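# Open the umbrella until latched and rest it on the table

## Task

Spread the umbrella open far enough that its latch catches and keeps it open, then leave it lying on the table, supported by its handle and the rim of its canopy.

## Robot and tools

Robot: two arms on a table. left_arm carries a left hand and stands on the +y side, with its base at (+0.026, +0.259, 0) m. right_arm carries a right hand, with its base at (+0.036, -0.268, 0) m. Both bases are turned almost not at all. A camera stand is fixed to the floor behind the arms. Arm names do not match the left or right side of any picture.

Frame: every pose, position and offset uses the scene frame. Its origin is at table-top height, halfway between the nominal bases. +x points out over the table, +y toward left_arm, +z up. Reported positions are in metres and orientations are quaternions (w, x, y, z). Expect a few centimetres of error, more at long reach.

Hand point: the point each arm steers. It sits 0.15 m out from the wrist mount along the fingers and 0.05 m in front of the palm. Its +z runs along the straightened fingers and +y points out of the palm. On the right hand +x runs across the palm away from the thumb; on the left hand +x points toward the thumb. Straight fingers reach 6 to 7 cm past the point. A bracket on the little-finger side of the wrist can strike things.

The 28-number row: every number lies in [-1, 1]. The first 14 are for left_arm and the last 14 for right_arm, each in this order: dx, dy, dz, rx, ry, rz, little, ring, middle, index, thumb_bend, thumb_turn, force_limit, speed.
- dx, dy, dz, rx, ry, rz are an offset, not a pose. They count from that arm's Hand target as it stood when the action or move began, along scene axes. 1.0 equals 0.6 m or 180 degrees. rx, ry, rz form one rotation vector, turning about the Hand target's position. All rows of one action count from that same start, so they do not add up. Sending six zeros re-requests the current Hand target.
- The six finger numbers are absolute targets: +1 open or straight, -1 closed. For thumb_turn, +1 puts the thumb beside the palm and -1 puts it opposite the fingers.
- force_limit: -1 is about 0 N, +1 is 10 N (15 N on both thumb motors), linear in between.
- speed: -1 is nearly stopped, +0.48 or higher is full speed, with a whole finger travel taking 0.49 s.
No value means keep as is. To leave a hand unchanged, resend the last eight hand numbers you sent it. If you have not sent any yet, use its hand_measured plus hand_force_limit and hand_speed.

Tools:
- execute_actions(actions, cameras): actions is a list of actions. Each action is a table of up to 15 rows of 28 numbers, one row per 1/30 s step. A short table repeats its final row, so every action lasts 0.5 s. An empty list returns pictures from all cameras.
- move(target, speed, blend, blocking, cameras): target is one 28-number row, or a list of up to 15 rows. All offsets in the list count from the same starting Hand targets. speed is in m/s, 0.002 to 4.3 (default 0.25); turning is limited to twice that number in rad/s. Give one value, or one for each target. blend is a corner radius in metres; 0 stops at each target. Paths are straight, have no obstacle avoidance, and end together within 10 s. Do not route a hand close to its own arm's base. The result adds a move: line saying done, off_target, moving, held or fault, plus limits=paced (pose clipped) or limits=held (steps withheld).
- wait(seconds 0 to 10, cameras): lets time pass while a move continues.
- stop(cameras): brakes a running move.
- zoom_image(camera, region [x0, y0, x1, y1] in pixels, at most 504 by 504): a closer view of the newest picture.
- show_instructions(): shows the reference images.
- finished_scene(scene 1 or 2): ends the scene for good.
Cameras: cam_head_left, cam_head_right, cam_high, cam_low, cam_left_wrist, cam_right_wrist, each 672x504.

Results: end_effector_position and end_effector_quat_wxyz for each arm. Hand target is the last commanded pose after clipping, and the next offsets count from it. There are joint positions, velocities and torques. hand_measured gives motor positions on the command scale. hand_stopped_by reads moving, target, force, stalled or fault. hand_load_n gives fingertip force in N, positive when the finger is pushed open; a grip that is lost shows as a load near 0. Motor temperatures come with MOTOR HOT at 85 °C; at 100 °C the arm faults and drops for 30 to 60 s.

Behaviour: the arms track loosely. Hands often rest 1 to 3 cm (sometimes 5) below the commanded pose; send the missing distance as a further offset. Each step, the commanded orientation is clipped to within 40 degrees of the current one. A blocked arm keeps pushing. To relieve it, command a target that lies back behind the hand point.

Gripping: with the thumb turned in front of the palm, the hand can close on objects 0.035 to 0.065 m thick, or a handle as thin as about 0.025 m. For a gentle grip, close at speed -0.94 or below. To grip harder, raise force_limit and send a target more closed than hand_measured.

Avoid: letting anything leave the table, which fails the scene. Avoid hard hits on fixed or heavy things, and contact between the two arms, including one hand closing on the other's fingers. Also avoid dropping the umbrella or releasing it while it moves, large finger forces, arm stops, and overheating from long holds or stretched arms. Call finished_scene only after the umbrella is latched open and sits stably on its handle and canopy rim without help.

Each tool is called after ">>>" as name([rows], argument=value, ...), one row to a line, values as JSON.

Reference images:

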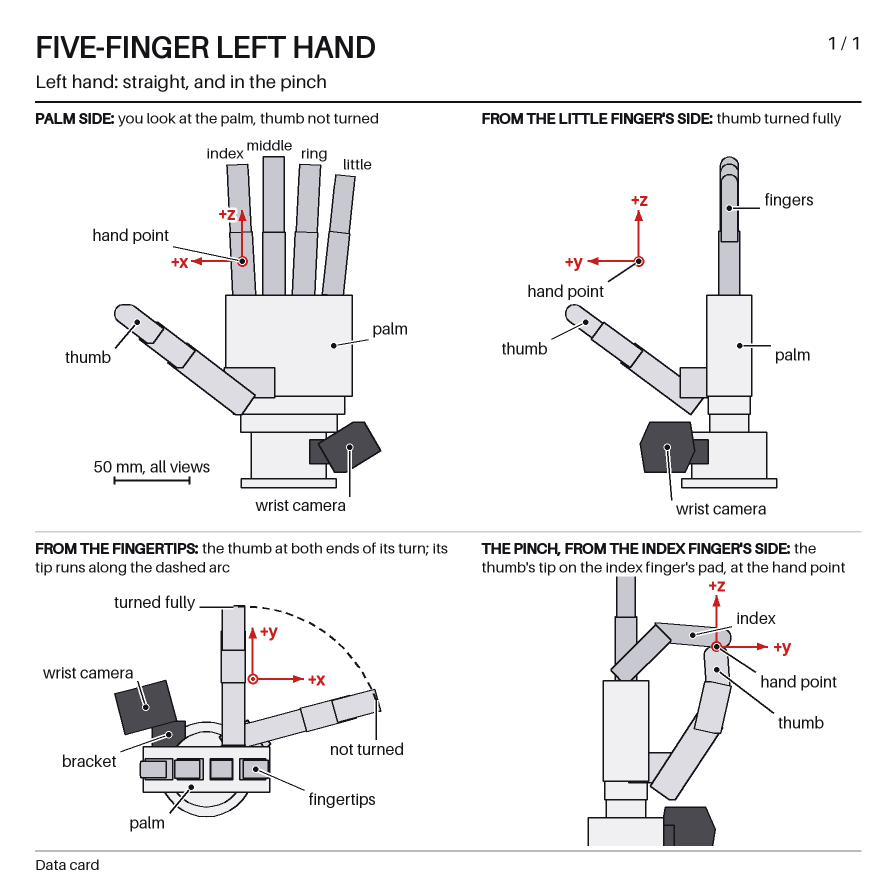

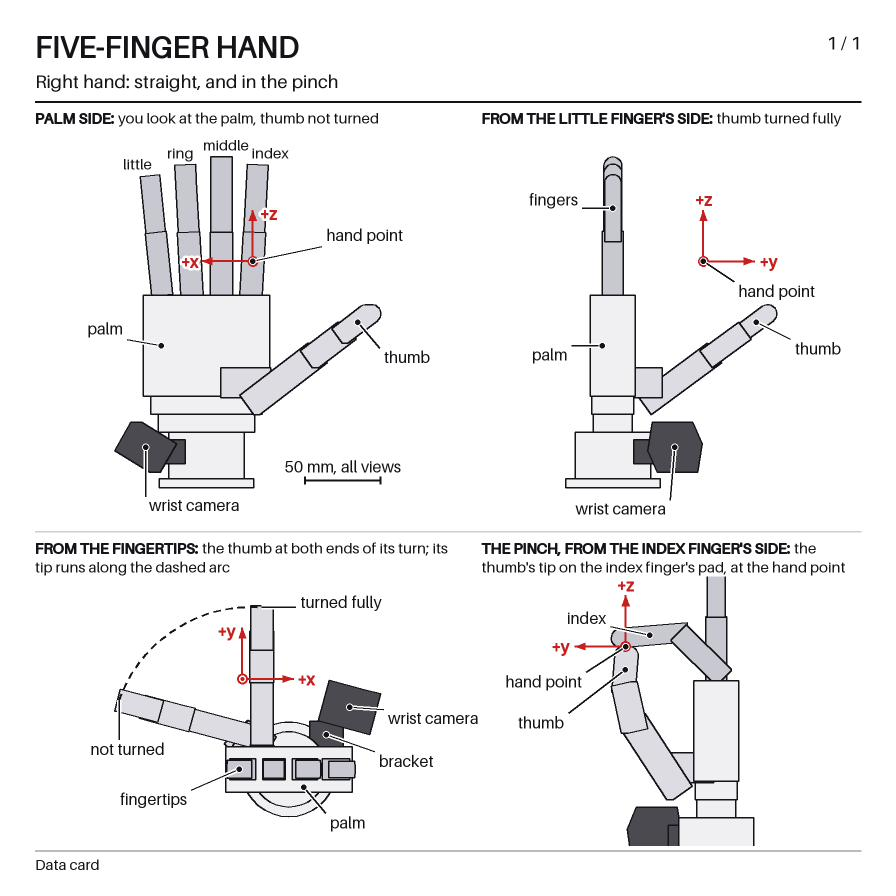

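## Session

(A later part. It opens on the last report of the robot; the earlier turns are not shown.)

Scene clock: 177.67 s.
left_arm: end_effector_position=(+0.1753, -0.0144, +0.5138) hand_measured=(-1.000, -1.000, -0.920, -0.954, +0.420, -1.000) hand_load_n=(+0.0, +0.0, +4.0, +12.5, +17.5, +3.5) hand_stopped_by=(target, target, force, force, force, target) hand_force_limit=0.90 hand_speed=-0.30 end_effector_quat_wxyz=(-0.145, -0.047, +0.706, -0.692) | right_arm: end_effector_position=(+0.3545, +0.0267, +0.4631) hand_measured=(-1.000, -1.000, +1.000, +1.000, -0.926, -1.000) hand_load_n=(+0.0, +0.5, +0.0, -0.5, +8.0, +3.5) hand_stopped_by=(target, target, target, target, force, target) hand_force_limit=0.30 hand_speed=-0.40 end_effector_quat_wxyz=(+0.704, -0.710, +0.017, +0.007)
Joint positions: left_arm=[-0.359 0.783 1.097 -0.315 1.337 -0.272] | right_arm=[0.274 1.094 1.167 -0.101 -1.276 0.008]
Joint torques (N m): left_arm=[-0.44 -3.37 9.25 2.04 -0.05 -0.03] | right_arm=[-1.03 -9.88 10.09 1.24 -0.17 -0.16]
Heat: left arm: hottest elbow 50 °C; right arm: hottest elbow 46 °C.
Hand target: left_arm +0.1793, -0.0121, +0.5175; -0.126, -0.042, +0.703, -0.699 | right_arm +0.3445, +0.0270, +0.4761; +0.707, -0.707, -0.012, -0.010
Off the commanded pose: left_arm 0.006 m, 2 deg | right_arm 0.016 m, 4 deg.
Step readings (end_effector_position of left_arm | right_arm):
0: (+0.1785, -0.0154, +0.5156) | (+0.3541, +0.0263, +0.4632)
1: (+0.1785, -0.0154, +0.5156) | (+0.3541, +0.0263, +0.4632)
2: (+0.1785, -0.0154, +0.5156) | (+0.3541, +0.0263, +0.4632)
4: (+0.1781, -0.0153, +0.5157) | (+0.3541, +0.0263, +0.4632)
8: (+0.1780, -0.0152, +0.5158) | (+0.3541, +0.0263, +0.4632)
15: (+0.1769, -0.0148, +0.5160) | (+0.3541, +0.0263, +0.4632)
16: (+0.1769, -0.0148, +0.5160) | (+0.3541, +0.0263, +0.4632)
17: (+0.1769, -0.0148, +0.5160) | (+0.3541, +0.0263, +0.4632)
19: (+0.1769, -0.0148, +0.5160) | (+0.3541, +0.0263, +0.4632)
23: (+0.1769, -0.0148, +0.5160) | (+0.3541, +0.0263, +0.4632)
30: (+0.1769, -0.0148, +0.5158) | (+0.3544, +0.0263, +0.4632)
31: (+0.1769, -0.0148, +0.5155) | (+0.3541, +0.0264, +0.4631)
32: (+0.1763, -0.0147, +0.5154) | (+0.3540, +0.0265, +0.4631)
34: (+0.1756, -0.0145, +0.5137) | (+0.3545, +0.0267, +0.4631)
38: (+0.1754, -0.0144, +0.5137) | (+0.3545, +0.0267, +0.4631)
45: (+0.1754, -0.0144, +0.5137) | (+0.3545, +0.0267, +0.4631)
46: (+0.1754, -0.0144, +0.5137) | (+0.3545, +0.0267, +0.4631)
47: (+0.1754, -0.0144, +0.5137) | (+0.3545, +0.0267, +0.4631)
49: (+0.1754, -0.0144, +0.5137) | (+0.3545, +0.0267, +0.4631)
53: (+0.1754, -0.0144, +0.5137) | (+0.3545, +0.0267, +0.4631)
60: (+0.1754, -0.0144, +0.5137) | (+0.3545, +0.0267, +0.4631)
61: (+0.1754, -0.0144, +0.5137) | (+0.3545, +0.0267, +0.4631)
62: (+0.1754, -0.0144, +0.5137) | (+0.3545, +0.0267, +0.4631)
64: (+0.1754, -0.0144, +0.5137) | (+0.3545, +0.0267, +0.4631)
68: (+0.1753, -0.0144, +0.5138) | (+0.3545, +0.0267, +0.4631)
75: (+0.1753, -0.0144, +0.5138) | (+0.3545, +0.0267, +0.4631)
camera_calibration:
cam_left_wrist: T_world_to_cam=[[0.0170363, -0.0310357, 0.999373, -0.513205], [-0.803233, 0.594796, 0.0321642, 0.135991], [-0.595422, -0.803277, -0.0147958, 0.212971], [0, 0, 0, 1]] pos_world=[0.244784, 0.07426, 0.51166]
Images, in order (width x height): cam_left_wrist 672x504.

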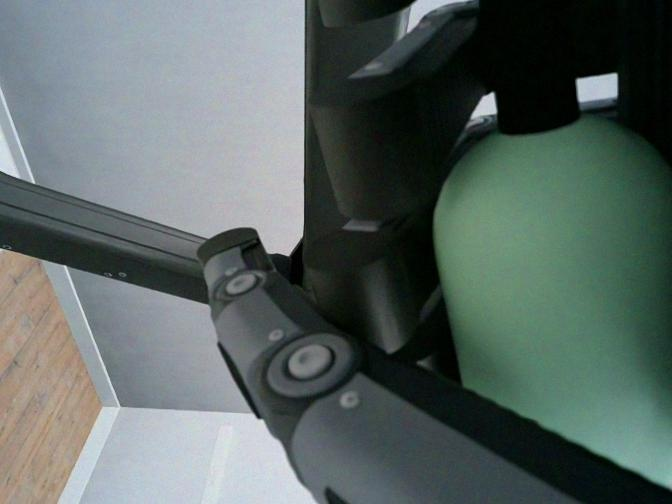

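>>> move(target=[0,0.03,0.083,0,-0.03,0,-1,-1,-1,-1,-1,-1,0.9,-0.3,0.0,0.01,0.083,0,-0.03,0,-1,-1,1,1,-0.99,-1,0.3,-0.4], speed=0.07, cameras=["cam_high", "cam_low", "cam_head_left"])

>>> zoom_image(camera="cam_high", region=[200, 0, 400, 150])

Scene clock: 179.97 s.
left_arm: end_effector_position=(+0.1695, +0.0012, +0.5428) hand_measured=(-1.000, -1.000, -0.920, -0.954, +0.420, -1.000) hand_load_n=(+0.0, +0.0, +5.0, +12.0, +18.0, +4.0) hand_stopped_by=(target, target, force, force, force, target) hand_force_limit=0.90 hand_speed=-0.30 end_effector_quat_wxyz=(-0.150, -0.038, +0.708, -0.689) | right_arm: end_effector_position=(+0.3498, +0.0316, +0.4926) hand_measured=(-1.000, -1.000, +1.000, +1.000, -0.926, -1.000) hand_load_n=(+0.0, +0.5, +0.0, -0.5, +8.5, +6.5) hand_stopped_by=(target, target, target, target, force, target) hand_force_limit=0.30 hand_speed=-0.40 end_effector_quat_wxyz=(+0.702, -0.712, +0.012, -0.001)
Joint positions: left_arm=[-0.307 0.796 1.191 -0.424 1.41 -0.239] | right_arm=[0.293 1.091 1.25 -0.204 -1.252 -0.026]
Joint torques (N m): left_arm=[0.85 -2.08 14.13 1.2 -0.23 0.43] | right_arm=[-0.97 -8.88 14.39 1.14 -0.43 -0.59]
Heat: left arm: hottest elbow 51 °C; right arm: hottest elbow 47 °C.
Hand target: left_arm +0.1793, +0.0059, +0.5672; -0.093, -0.009, +0.708, -0.700 | right_arm +0.3446, +0.0330, +0.5258; +0.706, -0.706, -0.045, -0.043
Off the commanded pose: left_arm 0.027 m, 7 deg | right_arm 0.034 m, 8 deg.
move: off_target (left_arm, right_arm)
Images, in order (width x height): cam_head_left 672x504, cam_high 672x504, cam_low 672x504.

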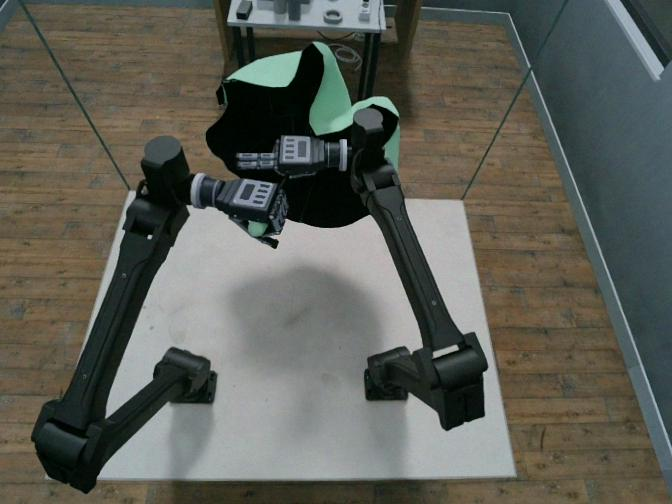

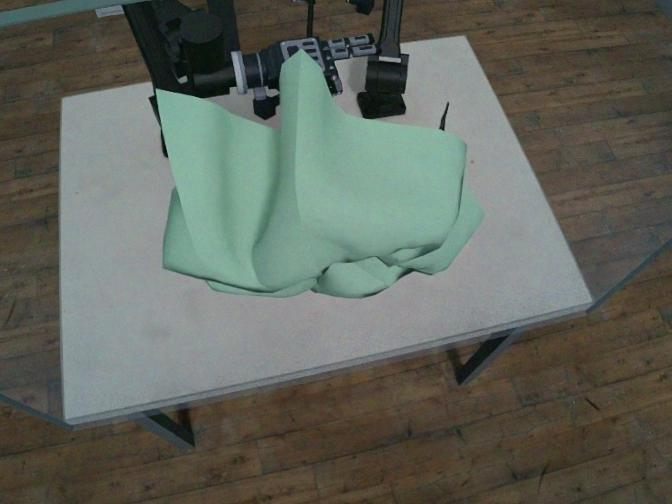

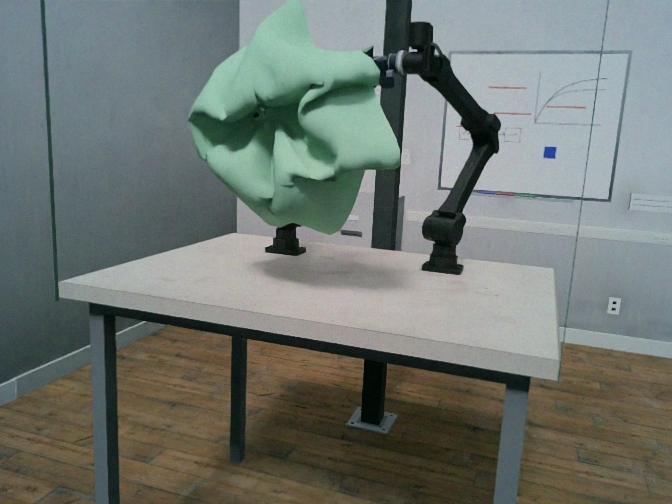

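Scaled by 2.520.

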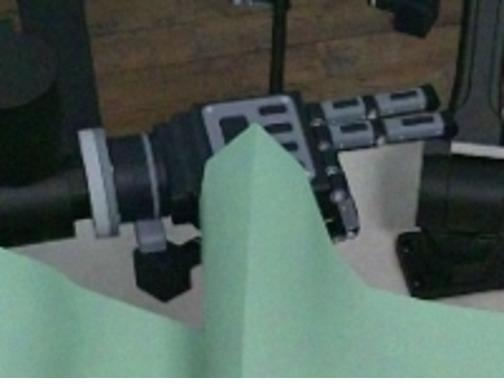

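>>> move([
  [0,-0.045,0.02,0,0,0.03,-1,-1,-1,-1,-1,-1,0.9,-0.3,0.0,0.01,0.02,0,0.045,0,-1,-1,1,1,-0.93,-1,0.3,-0.4],
  [-0.01,-0.045,0.02,0,0,0.03,-1,-1,-1,-1,-1,-1,0.9,-0.3,0.1,0.01,0.01,0,0.05,0,-1,-1,1,1,-0.93,-1,0.3,-0.4],
], speed=0.06, cameras=["cam_high", "cam_low", "cam_head_left"])

Scene clock: 183.80 s.
left_arm: end_effector_position=(+0.1897, -0.0225, +0.5502) hand_measured=(-1.000, -1.000, -0.920, -0.954, +0.420, -1.000) hand_load_n=(+0.0, +0.0, +3.0, +11.0, +17.5, +3.5) hand_stopped_by=(target, target, force, force, force, target) hand_force_limit=0.90 hand_speed=-0.30 end_effector_quat_wxyz=(-0.083, -0.089, +0.711, -0.692) | right_arm: end_effector_position=(+0.3864, +0.0425, +0.5033) hand_measured=(-1.000, -1.000, +1.000, +1.000, -0.926, -1.000) hand_load_n=(+0.0, +0.0, +0.0, +0.0, +7.0, +3.0) hand_stopped_by=(target, target, target, target, target, target) hand_force_limit=0.30 hand_speed=-0.40 end_effector_quat_wxyz=(+0.698, -0.714, +0.026, +0.050)
Joint positions: left_arm=[-0.387 0.798 1.237 -0.508 1.163 -0.181] | right_arm=[0.286 1.234 1.391 -0.238 -1.312 0.029]
Joint torques (N m): left_arm=[-3.02 -3.31 14.05 1.05 0.41 0.24] | right_arm=[-3.6 -8.47 15.01 2.44 0.2 0.24]
Heat: left arm: hottest elbow 52 °C; right arm: hottest elbow 47 °C.
Hand target: left_arm +0.1734, -0.0212, +0.5792; -0.060, -0.042, +0.707, -0.703 | right_arm +0.4046, +0.0389, +0.5318; +0.707, -0.707, +0.011, +0.012
Off the commanded pose: left_arm 0.033 m, 6 deg | right_arm 0.034 m, 5 deg.
move: off_target (left_arm, right_arm)
Images, in order (width x height): cam_head_left 672x504, cam_high 672x504, cam_low 672x504.

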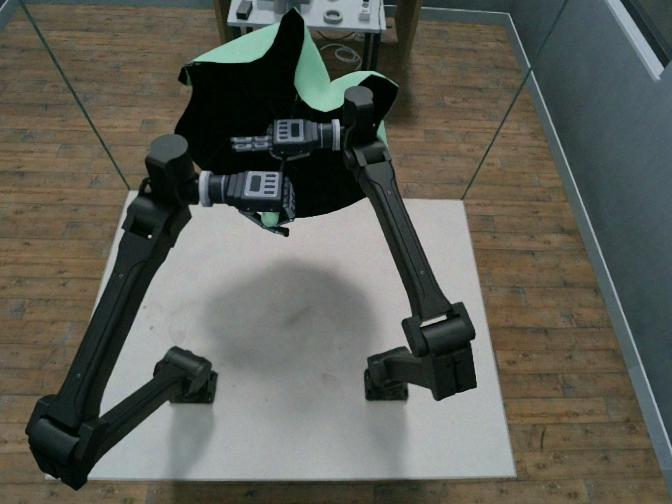

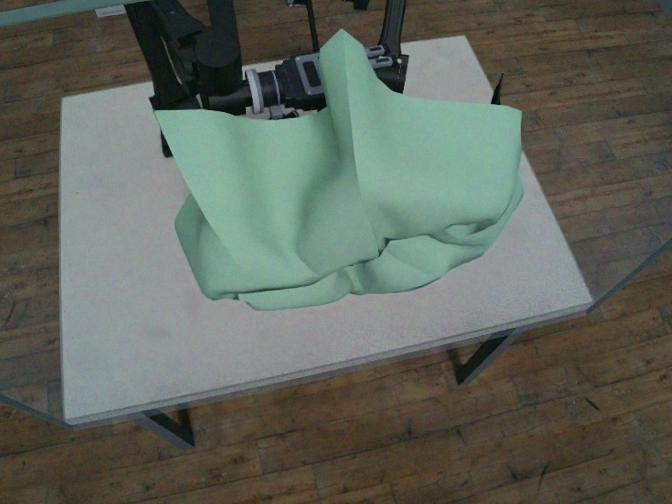

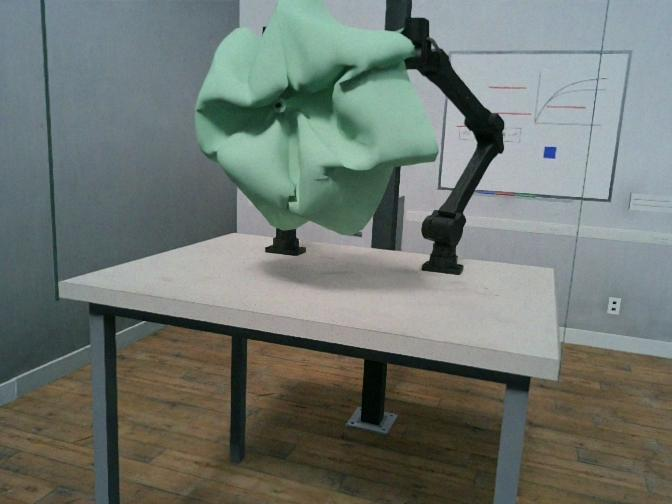

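>>> move(target=[-0.01,0,0.0,0,0,0,-1,-1,-1,-1,-1,-1,0.9,-0.3,0.09,0.005,-0.005,0,0.01,0,-1,-1,1,1,-0.93,-1,0.3,-0.4], speed=0.05, cameras=["cam_high", "cam_low", "cam_head_left"])

Scene clock: 186.03 s.
left_arm: end_effector_position=(+0.1944, -0.0230, +0.5476) hand_measured=(-1.000, -1.000, -0.920, -0.954, +0.420, -1.000) hand_load_n=(+0.0, +0.0, +1.5, +10.0, +17.0, +4.0) hand_stopped_by=(target, target, force, force, force, target) hand_force_limit=0.90 hand_speed=-0.30 end_effector_quat_wxyz=(-0.069, -0.087, +0.714, -0.692) | right_arm: end_effector_position=(+0.4404, +0.0466, +0.4975) hand_measured=(-1.000, -1.000, +1.000, +1.000, -0.926, -1.000) hand_load_n=(+0.5, +1.0, +0.0, -0.5, +7.0, +3.5) hand_stopped_by=(target, target, target, target, target, target) hand_force_limit=0.30 hand_speed=-0.40 end_effector_quat_wxyz=(+0.697, -0.714, +0.031, +0.061)
Joint positions: left_arm=[-0.388 0.799 1.24 -0.522 1.145 -0.146] | right_arm=[0.26 1.377 1.506 -0.221 -1.347 0.04]
Joint torques (N m): left_arm=[-3.08 -4.31 13.41 0.9 0.78 -0.05] | right_arm=[-3.49 -11.11 15.2 2.5 0.53 0.34]
Heat: left arm: hottest elbow 53 °C; right arm: hottest elbow 48 °C.
Hand target: left_arm +0.1674, -0.0211, +0.5793; -0.060, -0.042, +0.707, -0.703 | right_arm +0.4586, +0.0419, +0.5288; +0.707, -0.707, +0.022, +0.024
Off the commanded pose: left_arm 0.042 m, 5 deg | right_arm 0.037 m, 5 deg.
move: off_target (left_arm, right_arm)
Images, in order (width x height): cam_head_left 672x504, cam_high 672x504, cam_low 672x504.

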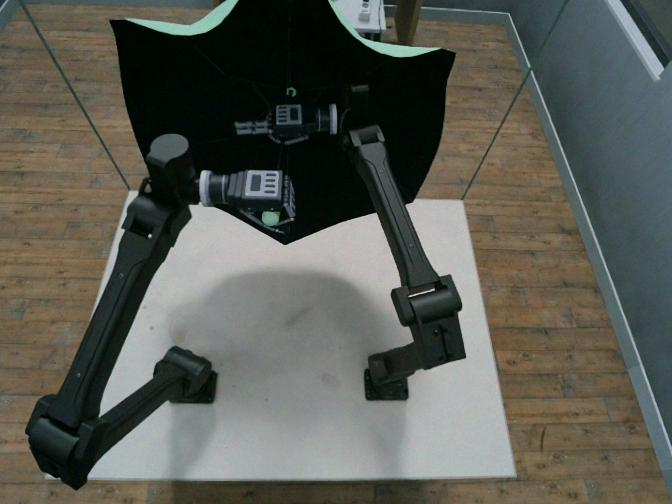

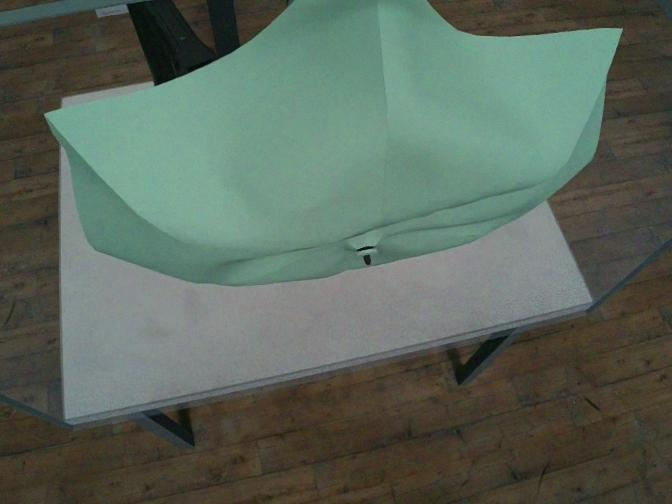

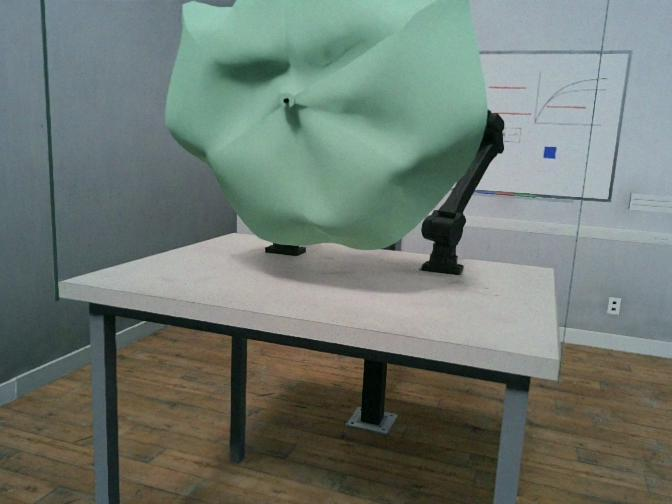

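>>> move(target=[0,0,0.0,0,0,0,-1,-1,-1,-1,-1,-1,0.9,-0.3,0.07,0.0,-0.003,0,0.01,0,-1,-1,1,1,-0.93,-1,0.3,-0.4], speed=0.04, cameras=["cam_high", "cam_low", "cam_head_left"])

Scene clock: 189.13 s.
left_arm: end_effector_position=(+0.1965, -0.0230, +0.5484) hand_measured=(-1.000, -1.000, -0.920, -0.954, +0.420, -1.000) hand_load_n=(+0.0, +0.0, +1.5, +9.5, +16.5, +4.0) hand_stopped_by=(target, target, force, force, force, target) hand_force_limit=0.90 hand_speed=-0.30 end_effector_quat_wxyz=(-0.056, -0.077, +0.714, -0.694) | right_arm: end_effector_position=(+0.4638, +0.0490, +0.5067) hand_measured=(-1.000, -1.000, +1.000, +1.000, -0.926, -1.000) hand_load_n=(+0.5, +0.0, +0.0, +0.0, +8.0, +6.0) hand_stopped_by=(target, target, target, target, target, target) hand_force_limit=0.30 hand_speed=-0.40 end_effector_quat_wxyz=(+0.698, -0.712, +0.025, +0.073)
Joint positions: left_arm=[-0.388 0.799 1.244 -0.52 1.14 -0.118] | right_arm=[0.251 1.453 1.6 -0.221 -1.381 0.066]
Joint torques (N m): left_arm=[-3.55 -3.96 13.09 0.94 0.94 -0.2] | right_arm=[-4.84 -9.52 15.98 2.58 1.07 0.38]
Heat: left arm: hottest elbow 53 °C; right arm: hottest elbow 48 °C.
Hand target: left_arm +0.1674, -0.0211, +0.5792; -0.060, -0.042, +0.707, -0.703 | right_arm +0.5005, +0.0420, +0.5270; +0.706, -0.706, +0.033, +0.035
Off the commanded pose: left_arm 0.042 m, 4 deg | right_arm 0.043 m, 5 deg.
move: off_target (left_arm, right_arm)
Images, in order (width x height): cam_head_left 672x504, cam_high 672x504, cam_low 672x504.

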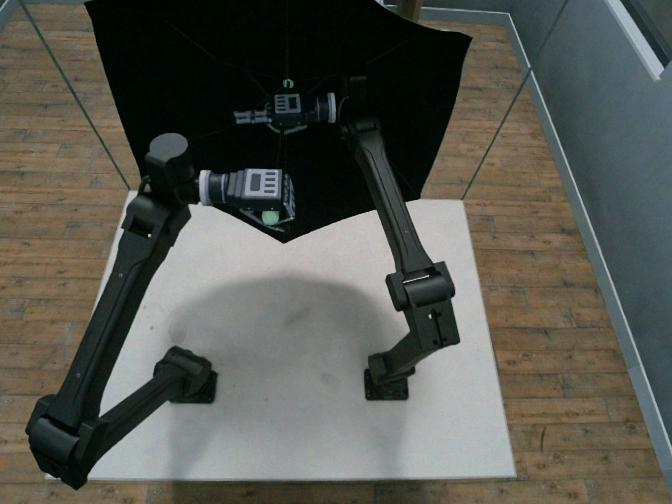

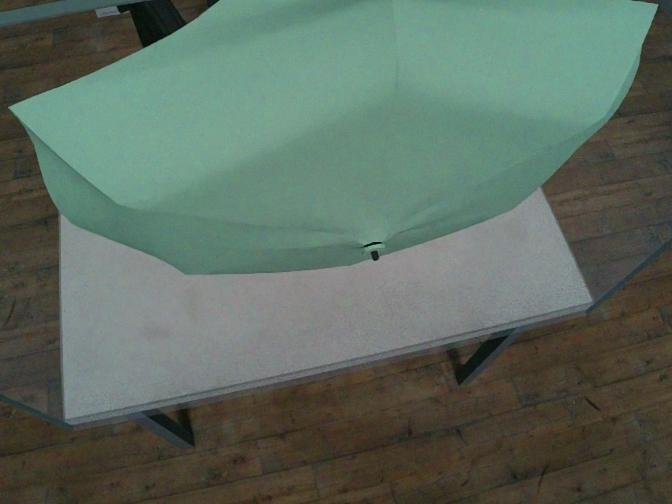

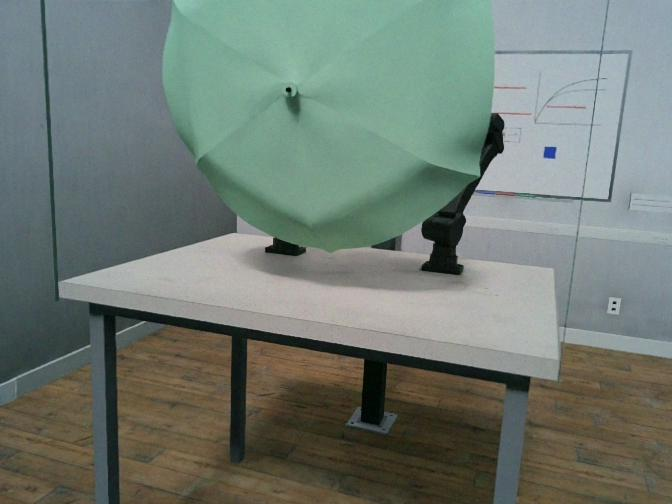

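>>> move(target=[0,0,0.0,0,0,0,-1,-1,-1,-1,-1,-1,0.9,-0.3,0.06,-0.003,-0.008,0,0.01,-0.02,-1,-1,1,1,-0.93,-1,0.3,-0.4], speed=0.04, cameras=["cam_high", "cam_low", "cam_head_right"])

>>> zoom_image(camera="cam_head_right", region=[200, 40, 400, 230])

Scene clock: 190.93 s.
left_arm: end_effector_position=(+0.1973, -0.0232, +0.5510) hand_measured=(-1.000, -1.000, -0.920, -0.954, +0.420, -1.000) hand_load_n=(+0.0, +0.0, +1.5, +9.0, +16.5, +4.0) hand_stopped_by=(target, target, force, force, force, target) hand_force_limit=0.90 hand_speed=-0.30 end_effector_quat_wxyz=(-0.054, -0.078, +0.713, -0.694) | right_arm: end_effector_position=(+0.4687, +0.0493, +0.5077) hand_measured=(-1.000, -1.000, +1.000, +1.000, -0.926, -1.000) hand_load_n=(+0.0, +0.0, +0.0, -0.5, +11.5, +11.0) hand_stopped_by=(target, target, target, target, target, target) hand_force_limit=0.30 hand_speed=-0.40 end_effector_quat_wxyz=(+0.697, -0.711, +0.036, +0.083)
Joint positions: left_arm=[-0.388 0.802 1.251 -0.52 1.137 -0.121] | right_arm=[0.249 1.469 1.617 -0.221 -1.382 0.097]
Joint torques (N m): left_arm=[-3.78 -3.78 12.74 0.91 1.01 -0.17] | right_arm=[-6.48 -7.3 17.33 3.14 2.74 0.38]
Heat: left arm: hottest elbow 53 °C; right arm: hottest elbow 48 °C.
Hand target: left_arm +0.1673, -0.0211, +0.5793; -0.060, -0.042, +0.707, -0.703 | right_arm +0.5366, +0.0402, +0.5222; +0.707, -0.704, +0.066, +0.024
Off the commanded pose: left_arm 0.041 m, 4 deg | right_arm 0.070 m, 8 deg.
move: off_target (left_arm, right_arm)
Images, in order (width x height): cam_head_right 672x504, cam_high 672x504, cam_low 672x504.

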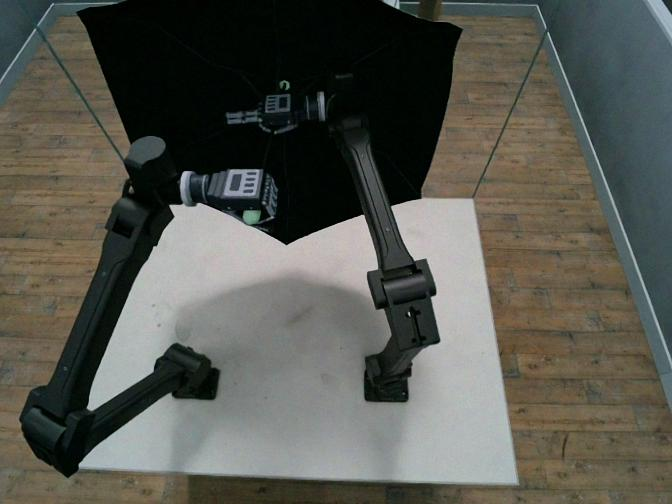

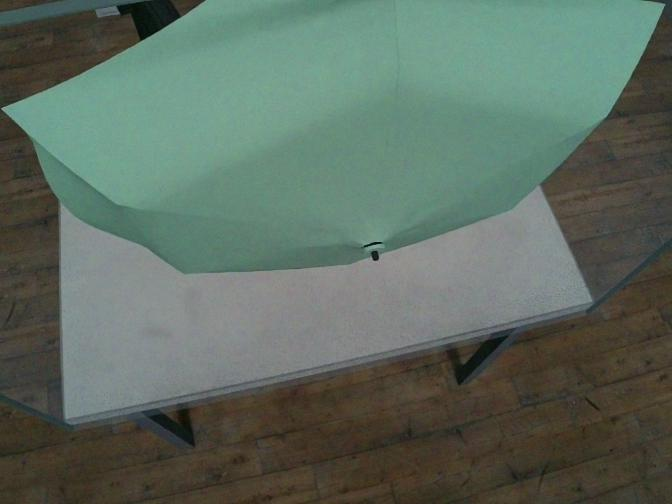

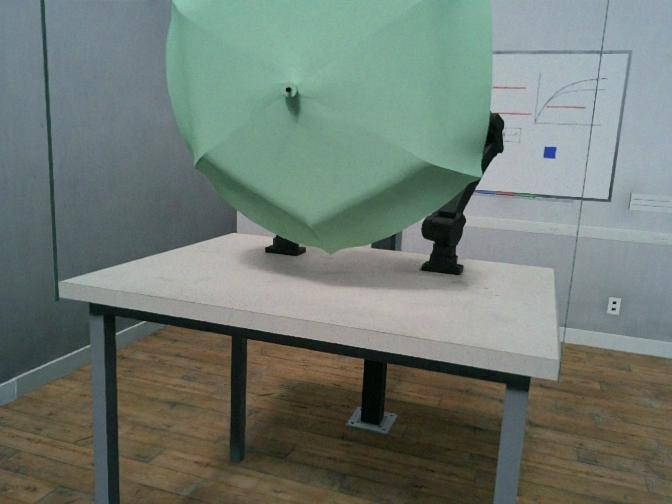

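Scaled by 2.520.

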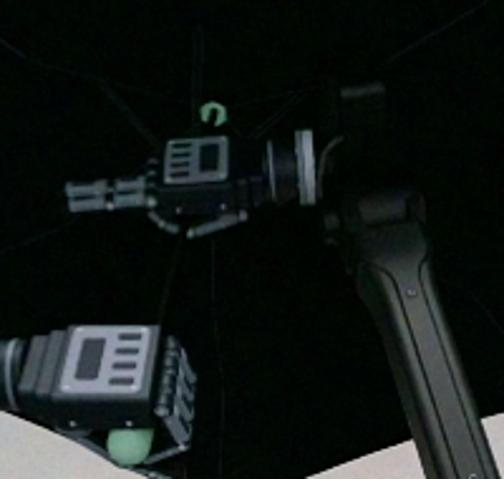

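>>> execute_actions(actions=[], cameras=["cam_head_left","cam_head_right","cam_high","cam_low","cam_right_wrist"])

Scene clock: 191.63 s.
left_arm: end_effector_position=(+0.1973, -0.0232, +0.5510) hand_measured=(-1.000, -1.000, -0.920, -0.954, +0.420, -1.000) hand_load_n=(+0.0, +0.0, +1.0, +9.0, +16.5, +4.0) hand_stopped_by=(target, target, force, force, force, target) hand_force_limit=0.90 hand_speed=-0.30 end_effector_quat_wxyz=(-0.054, -0.078, +0.713, -0.694) | right_arm: end_effector_position=(+0.4687, +0.0493, +0.5077) hand_measured=(-1.000, -1.000, +1.000, +1.000, -0.926, -1.000) hand_load_n=(+0.0, +0.0, +0.0, +0.0, +11.5, +11.5) hand_stopped_by=(target, target, target, target, target, target) hand_force_limit=0.30 hand_speed=-0.40 end_effector_quat_wxyz=(+0.697, -0.711, +0.036, +0.083)
Joint positions: left_arm=[-0.388 0.802 1.251 -0.52 1.137 -0.121] | right_arm=[0.249 1.469 1.617 -0.221 -1.382 0.097]
Joint velocities: within noise
Joint torques (N m): left_arm=[-3.25 -3.55 12.67 1.01 1.02 -0.14] | right_arm=[-6.59 -7.24 17.36 3.17 2.76 0.38]
Motor temperatures (°C): left_arm=[32 33 53 28 31 28] | right_arm=[28 33 49 29 29 29]
Heat: left arm: hottest elbow 53 °C; right arm: hottest elbow 49 °C.
Hand target: left_arm +0.1673, -0.0211, +0.5793; -0.060, -0.042, +0.707, -0.703 | right_arm +0.5366, +0.0402, +0.5222; +0.707, -0.704, +0.066, +0.024
Off the commanded pose: left_arm 0.041 m, 4 deg | right_arm 0.070 m, 8 deg.
camera_calibration:
cam_right_wrist: T_world_to_cam=[[0.114686, -0.0165822, -0.993263, 0.450257], [-0.800132, -0.594127, -0.0824679, 0.440039], [-0.588757, 0.8042, -0.0814063, 0.386475], [0, 0, 0, 1]] pos_world=[0.527991, -0.0418976, 0.514974]
Images, in order (width x height): cam_head_left 672x504, cam_head_right 672x504, cam_high 672x504, cam_low 672x504, cam_right_wrist 672x504.

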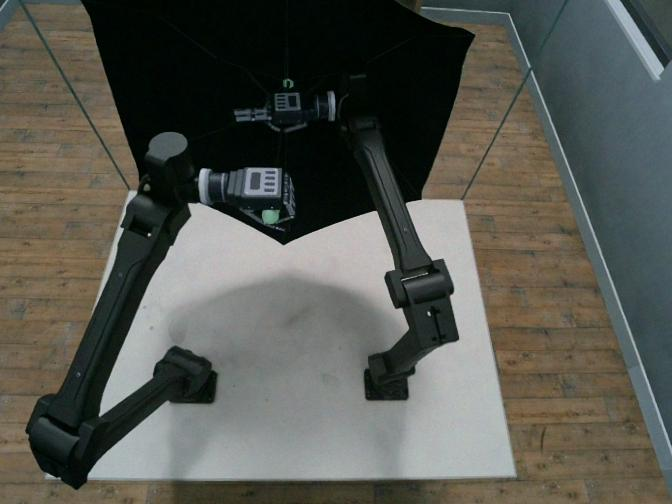

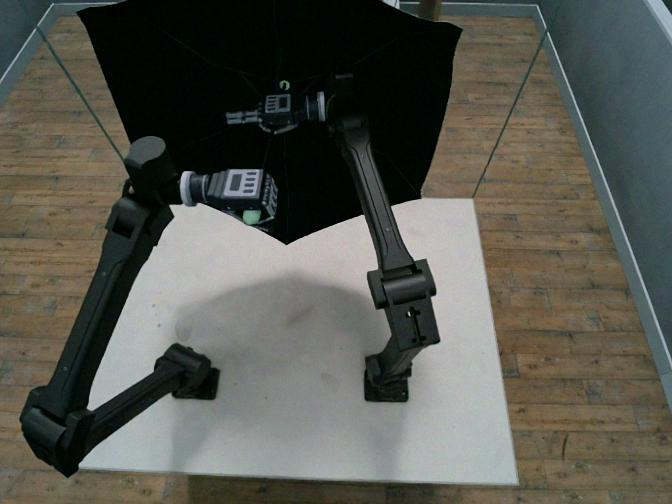

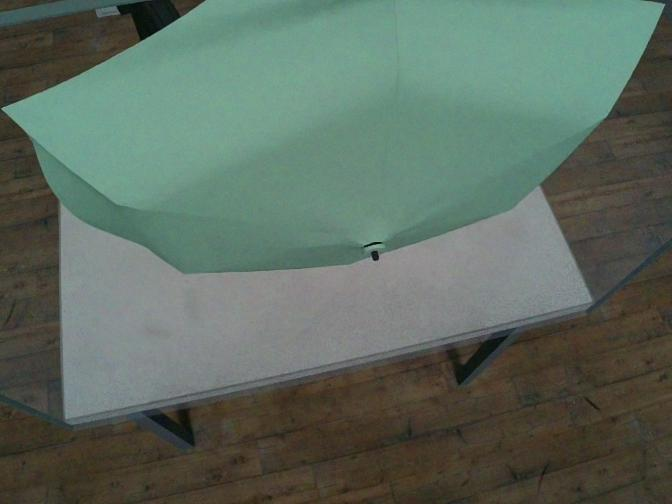

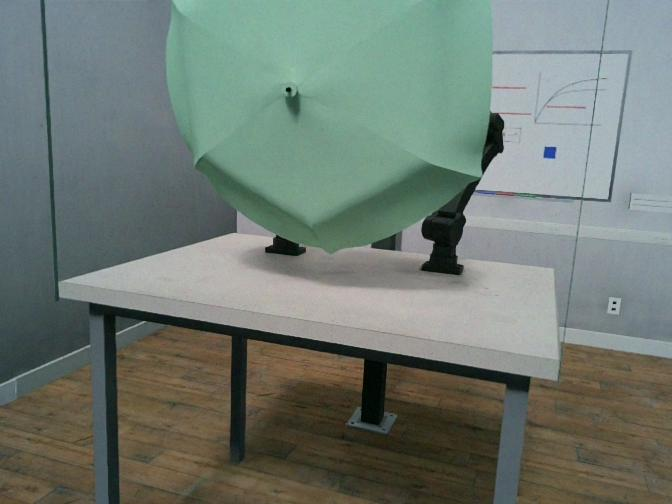

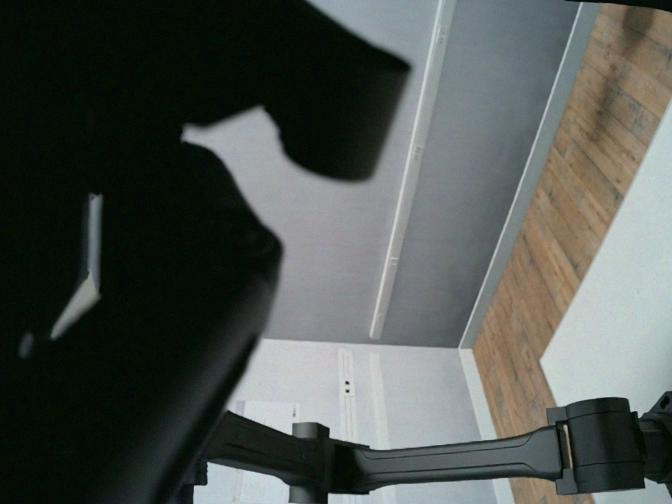

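>>> move(target=[0,0,0,0,0,0,-1,-1,-1,-1,-1,-1,0.9,-0.3, 0.04,-0.005,-0.005,0,0,0,-1,-1,1,1,-0.93,-1,0.3,-0.4], speed=0.04, cameras=["cam_head_right","cam_low"])

>>> zoom_image(camera="cam_head_right", region=[220, 60, 360, 165])

Scene clock: 193.23 s.
left_arm: end_effector_position=(+0.1978, -0.0235, +0.5533) hand_measured=(-1.000, -1.000, -0.920, -0.954, +0.420, -1.000) hand_load_n=(+0.0, +0.0, +1.5, +9.5, +16.5, +3.5) hand_stopped_by=(target, target, force, force, force, target) hand_force_limit=0.90 hand_speed=-0.30 end_effector_quat_wxyz=(-0.055, -0.081, +0.713, -0.695) | right_arm: end_effector_position=(+0.4772, +0.0484, +0.5077) hand_measured=(-1.000, -1.000, +1.000, +1.000, -0.924, -1.000) hand_load_n=(+0.0, +0.5, +0.0, +0.0, +14.5, +12.5) hand_stopped_by=(target, target, target, target, target, target) hand_force_limit=0.30 hand_speed=-0.40 end_effector_quat_wxyz=(+0.697, -0.711, +0.036, +0.093)
Joint positions: left_arm=[-0.388 0.804 1.256 -0.52 1.134 -0.13] | right_arm=[0.242 1.5 1.647 -0.221 -1.402 0.11]
Joint torques (N m): left_arm=[-3.72 -4.25 12.33 0.75 1.16 -0.13] | right_arm=[-7.53 -6.07 18.63 3.3 2.89 0.25]
Heat: left arm: hottest elbow 53 °C; right arm: hottest elbow 49 °C.
Hand target: left_arm +0.1674, -0.0211, +0.5792; -0.060, -0.042, +0.707, -0.703 | right_arm +0.5605, +0.0371, +0.5193; +0.707, -0.704, +0.066, +0.023
Off the commanded pose: left_arm 0.040 m, 5 deg | right_arm 0.085 m, 9 deg.
move: off_target (left_arm, right_arm)
Images, in order (width x height): cam_head_right 672x504, cam_low 672x504.

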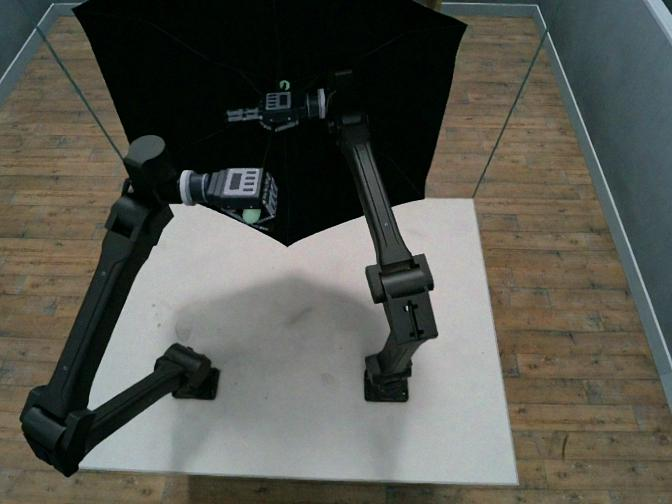

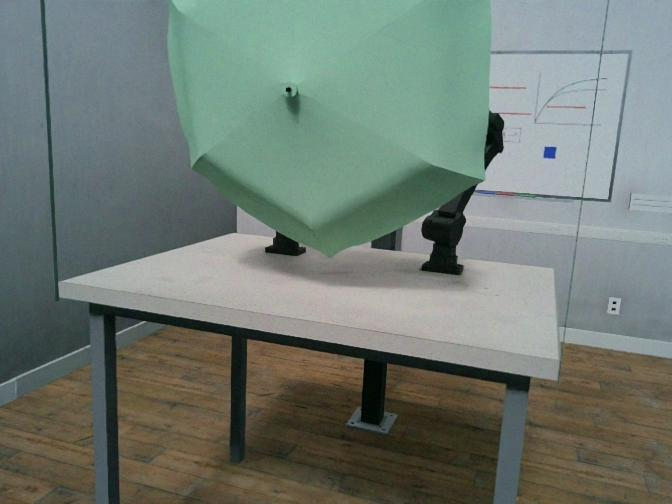

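Scaled by 3.600.

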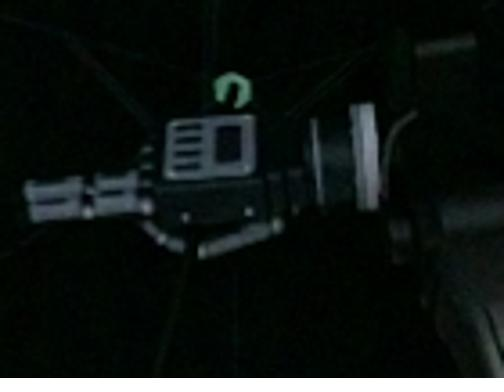

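>>> move(target=[0,0,0,0,0,0,-1,-1,-1,-1,-1,-1,0.9,-0.3, 0.035,-0.003,-0.005,0,0,-0.01,-1,-1,1,1,-0.93,-1,0.3,-0.4], speed=0.04, cameras=["cam_head_right","cam_low"])

>>> zoom_image(camera="cam_head_right", region=[220, 60, 360, 165])

Scene clock: 194.90 s.
left_arm: end_effector_position=(+0.1979, -0.0237, +0.5552) hand_measured=(-1.000, -1.000, -0.920, -0.954, +0.420, -1.000) hand_load_n=(+0.0, +0.0, +1.0, +9.5, +16.5, +4.0) hand_stopped_by=(target, target, force, force, force, target) hand_force_limit=0.90 hand_speed=-0.30 end_effector_quat_wxyz=(-0.056, -0.083, +0.712, -0.695) | right_arm: end_effector_position=(+0.4815, +0.0484, +0.5077) hand_measured=(-1.000, -1.000, +1.000, +1.000, -0.924, -1.000) hand_load_n=(+0.0, +0.0, +0.0, +0.0, +16.0, +14.0) hand_stopped_by=(target, target, target, target, target, target) hand_force_limit=0.30 hand_speed=-0.40 end_effector_quat_wxyz=(+0.696, -0.710, +0.039, +0.095)
Joint positions: left_arm=[-0.388 0.806 1.261 -0.52 1.133 -0.137] | right_arm=[0.24 1.511 1.659 -0.221 -1.404 0.118]
Joint torques (N m): left_arm=[-2.96 -4.48 12 1.03 1.18 -0.09] | right_arm=[-8.59 -5.25 19.11 3.64 3.7 0.25]
Heat: left arm: hottest elbow 53 °C; right arm: hottest elbow 49 °C.
Hand target: left_arm +0.1673, -0.0211, +0.5793; -0.060, -0.042, +0.707, -0.704 | right_arm +0.5815, +0.0355, +0.5163; +0.707, -0.703, +0.077, +0.012
Off the commanded pose: left_arm 0.039 m, 5 deg | right_arm 0.101 m, 11 deg.
move: off_target (left_arm, right_arm)
Images, in order (width x height): cam_head_right 672x504, cam_low 672x504.

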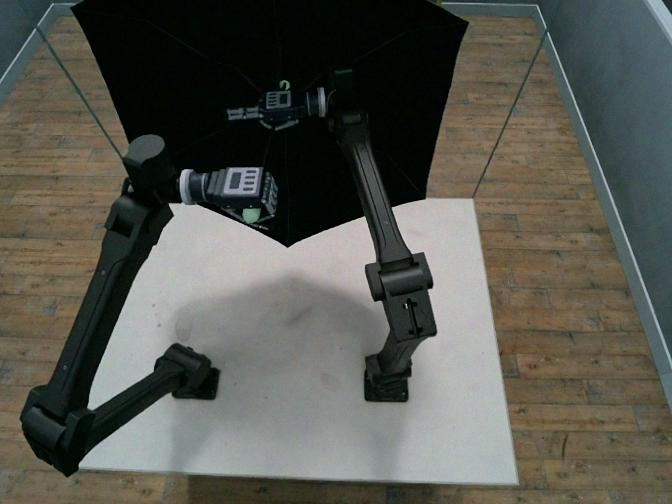

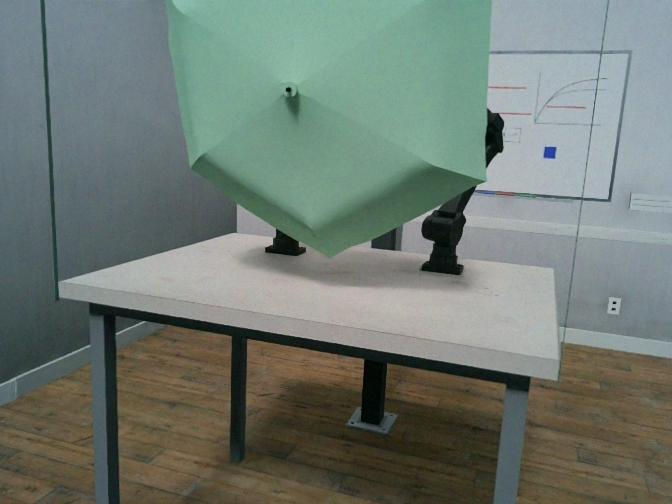

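Scaled by 3.600.

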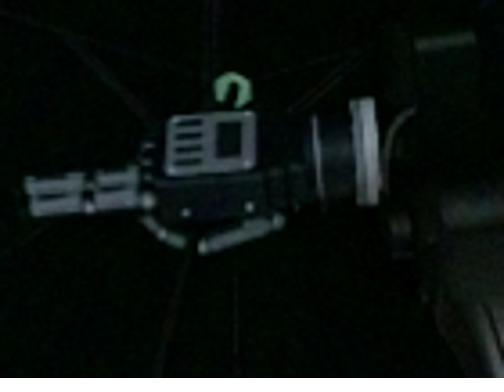

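>>> move(target=[0,0,0,0,0,0,-1,-1,-1,-1,-1,-1,0.9,-0.3, 0.035,-0.003,-0.003,0,0,-0.01,-1,-1,1,1,-0.93,-1,0.3,-0.4], speed=0.04, cameras=["cam_head_right","cam_low"])

>>> zoom_image(camera="cam_head_right", region=[220, 60, 360, 165])

Scene clock: 196.50 s.
left_arm: end_effector_position=(+0.1983, -0.0239, +0.5569) hand_measured=(-1.000, -1.000, -0.920, -0.954, +0.420, -1.000) hand_load_n=(+0.0, +0.0, +1.5, +9.5, +16.5, +4.0) hand_stopped_by=(target, target, force, force, force, target) hand_force_limit=0.90 hand_speed=-0.30 end_effector_quat_wxyz=(-0.056, -0.084, +0.712, -0.695) | right_arm: end_effector_position=(+0.4822, +0.0480, +0.5082) hand_measured=(-1.000, -1.000, +1.000, +1.000, -0.924, -1.000) hand_load_n=(+0.0, +0.5, +0.0, +0.0, +17.5, +15.5) hand_stopped_by=(target, target, target, target, target, target) hand_force_limit=0.30 hand_speed=-0.40 end_effector_quat_wxyz=(+0.696, -0.710, +0.041, +0.097)
Joint positions: left_arm=[-0.388 0.808 1.265 -0.52 1.131 -0.141] | right_arm=[0.239 1.514 1.663 -0.222 -1.405 0.123]
Joint torques (N m): left_arm=[-3.6 -3.6 11.6 0.99 1.19 -0.05] | right_arm=[-9.88 -3.66 19.92 3.95 4.42 0.18]
Heat: left arm: hottest elbow 53 °C; right arm: hottest elbow 50 °C.
Hand target: left_arm +0.1673, -0.0211, +0.5792; -0.060, -0.042, +0.707, -0.703 | right_arm +0.6027, +0.0335, +0.5143; +0.707, -0.702, +0.088, +0.001
Off the commanded pose: left_arm 0.038 m, 5 deg | right_arm 0.121 m, 12 deg.
move: off_target (left_arm, right_arm)
Images, in order (width x height): cam_head_right 672x504, cam_low 672x504.

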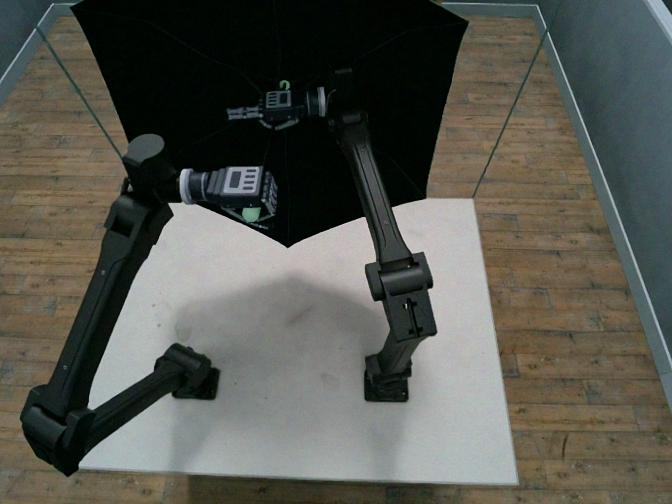

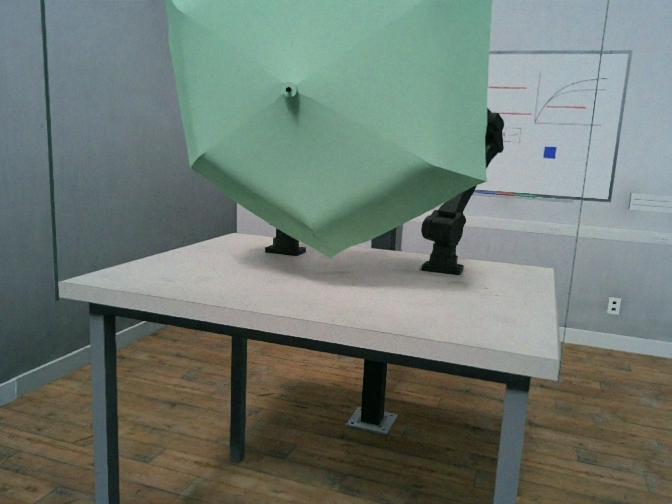

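Scaled by 3.600.

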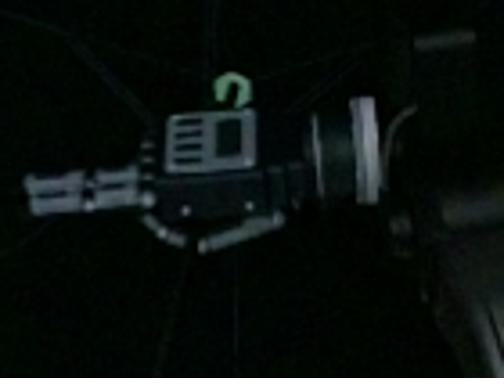

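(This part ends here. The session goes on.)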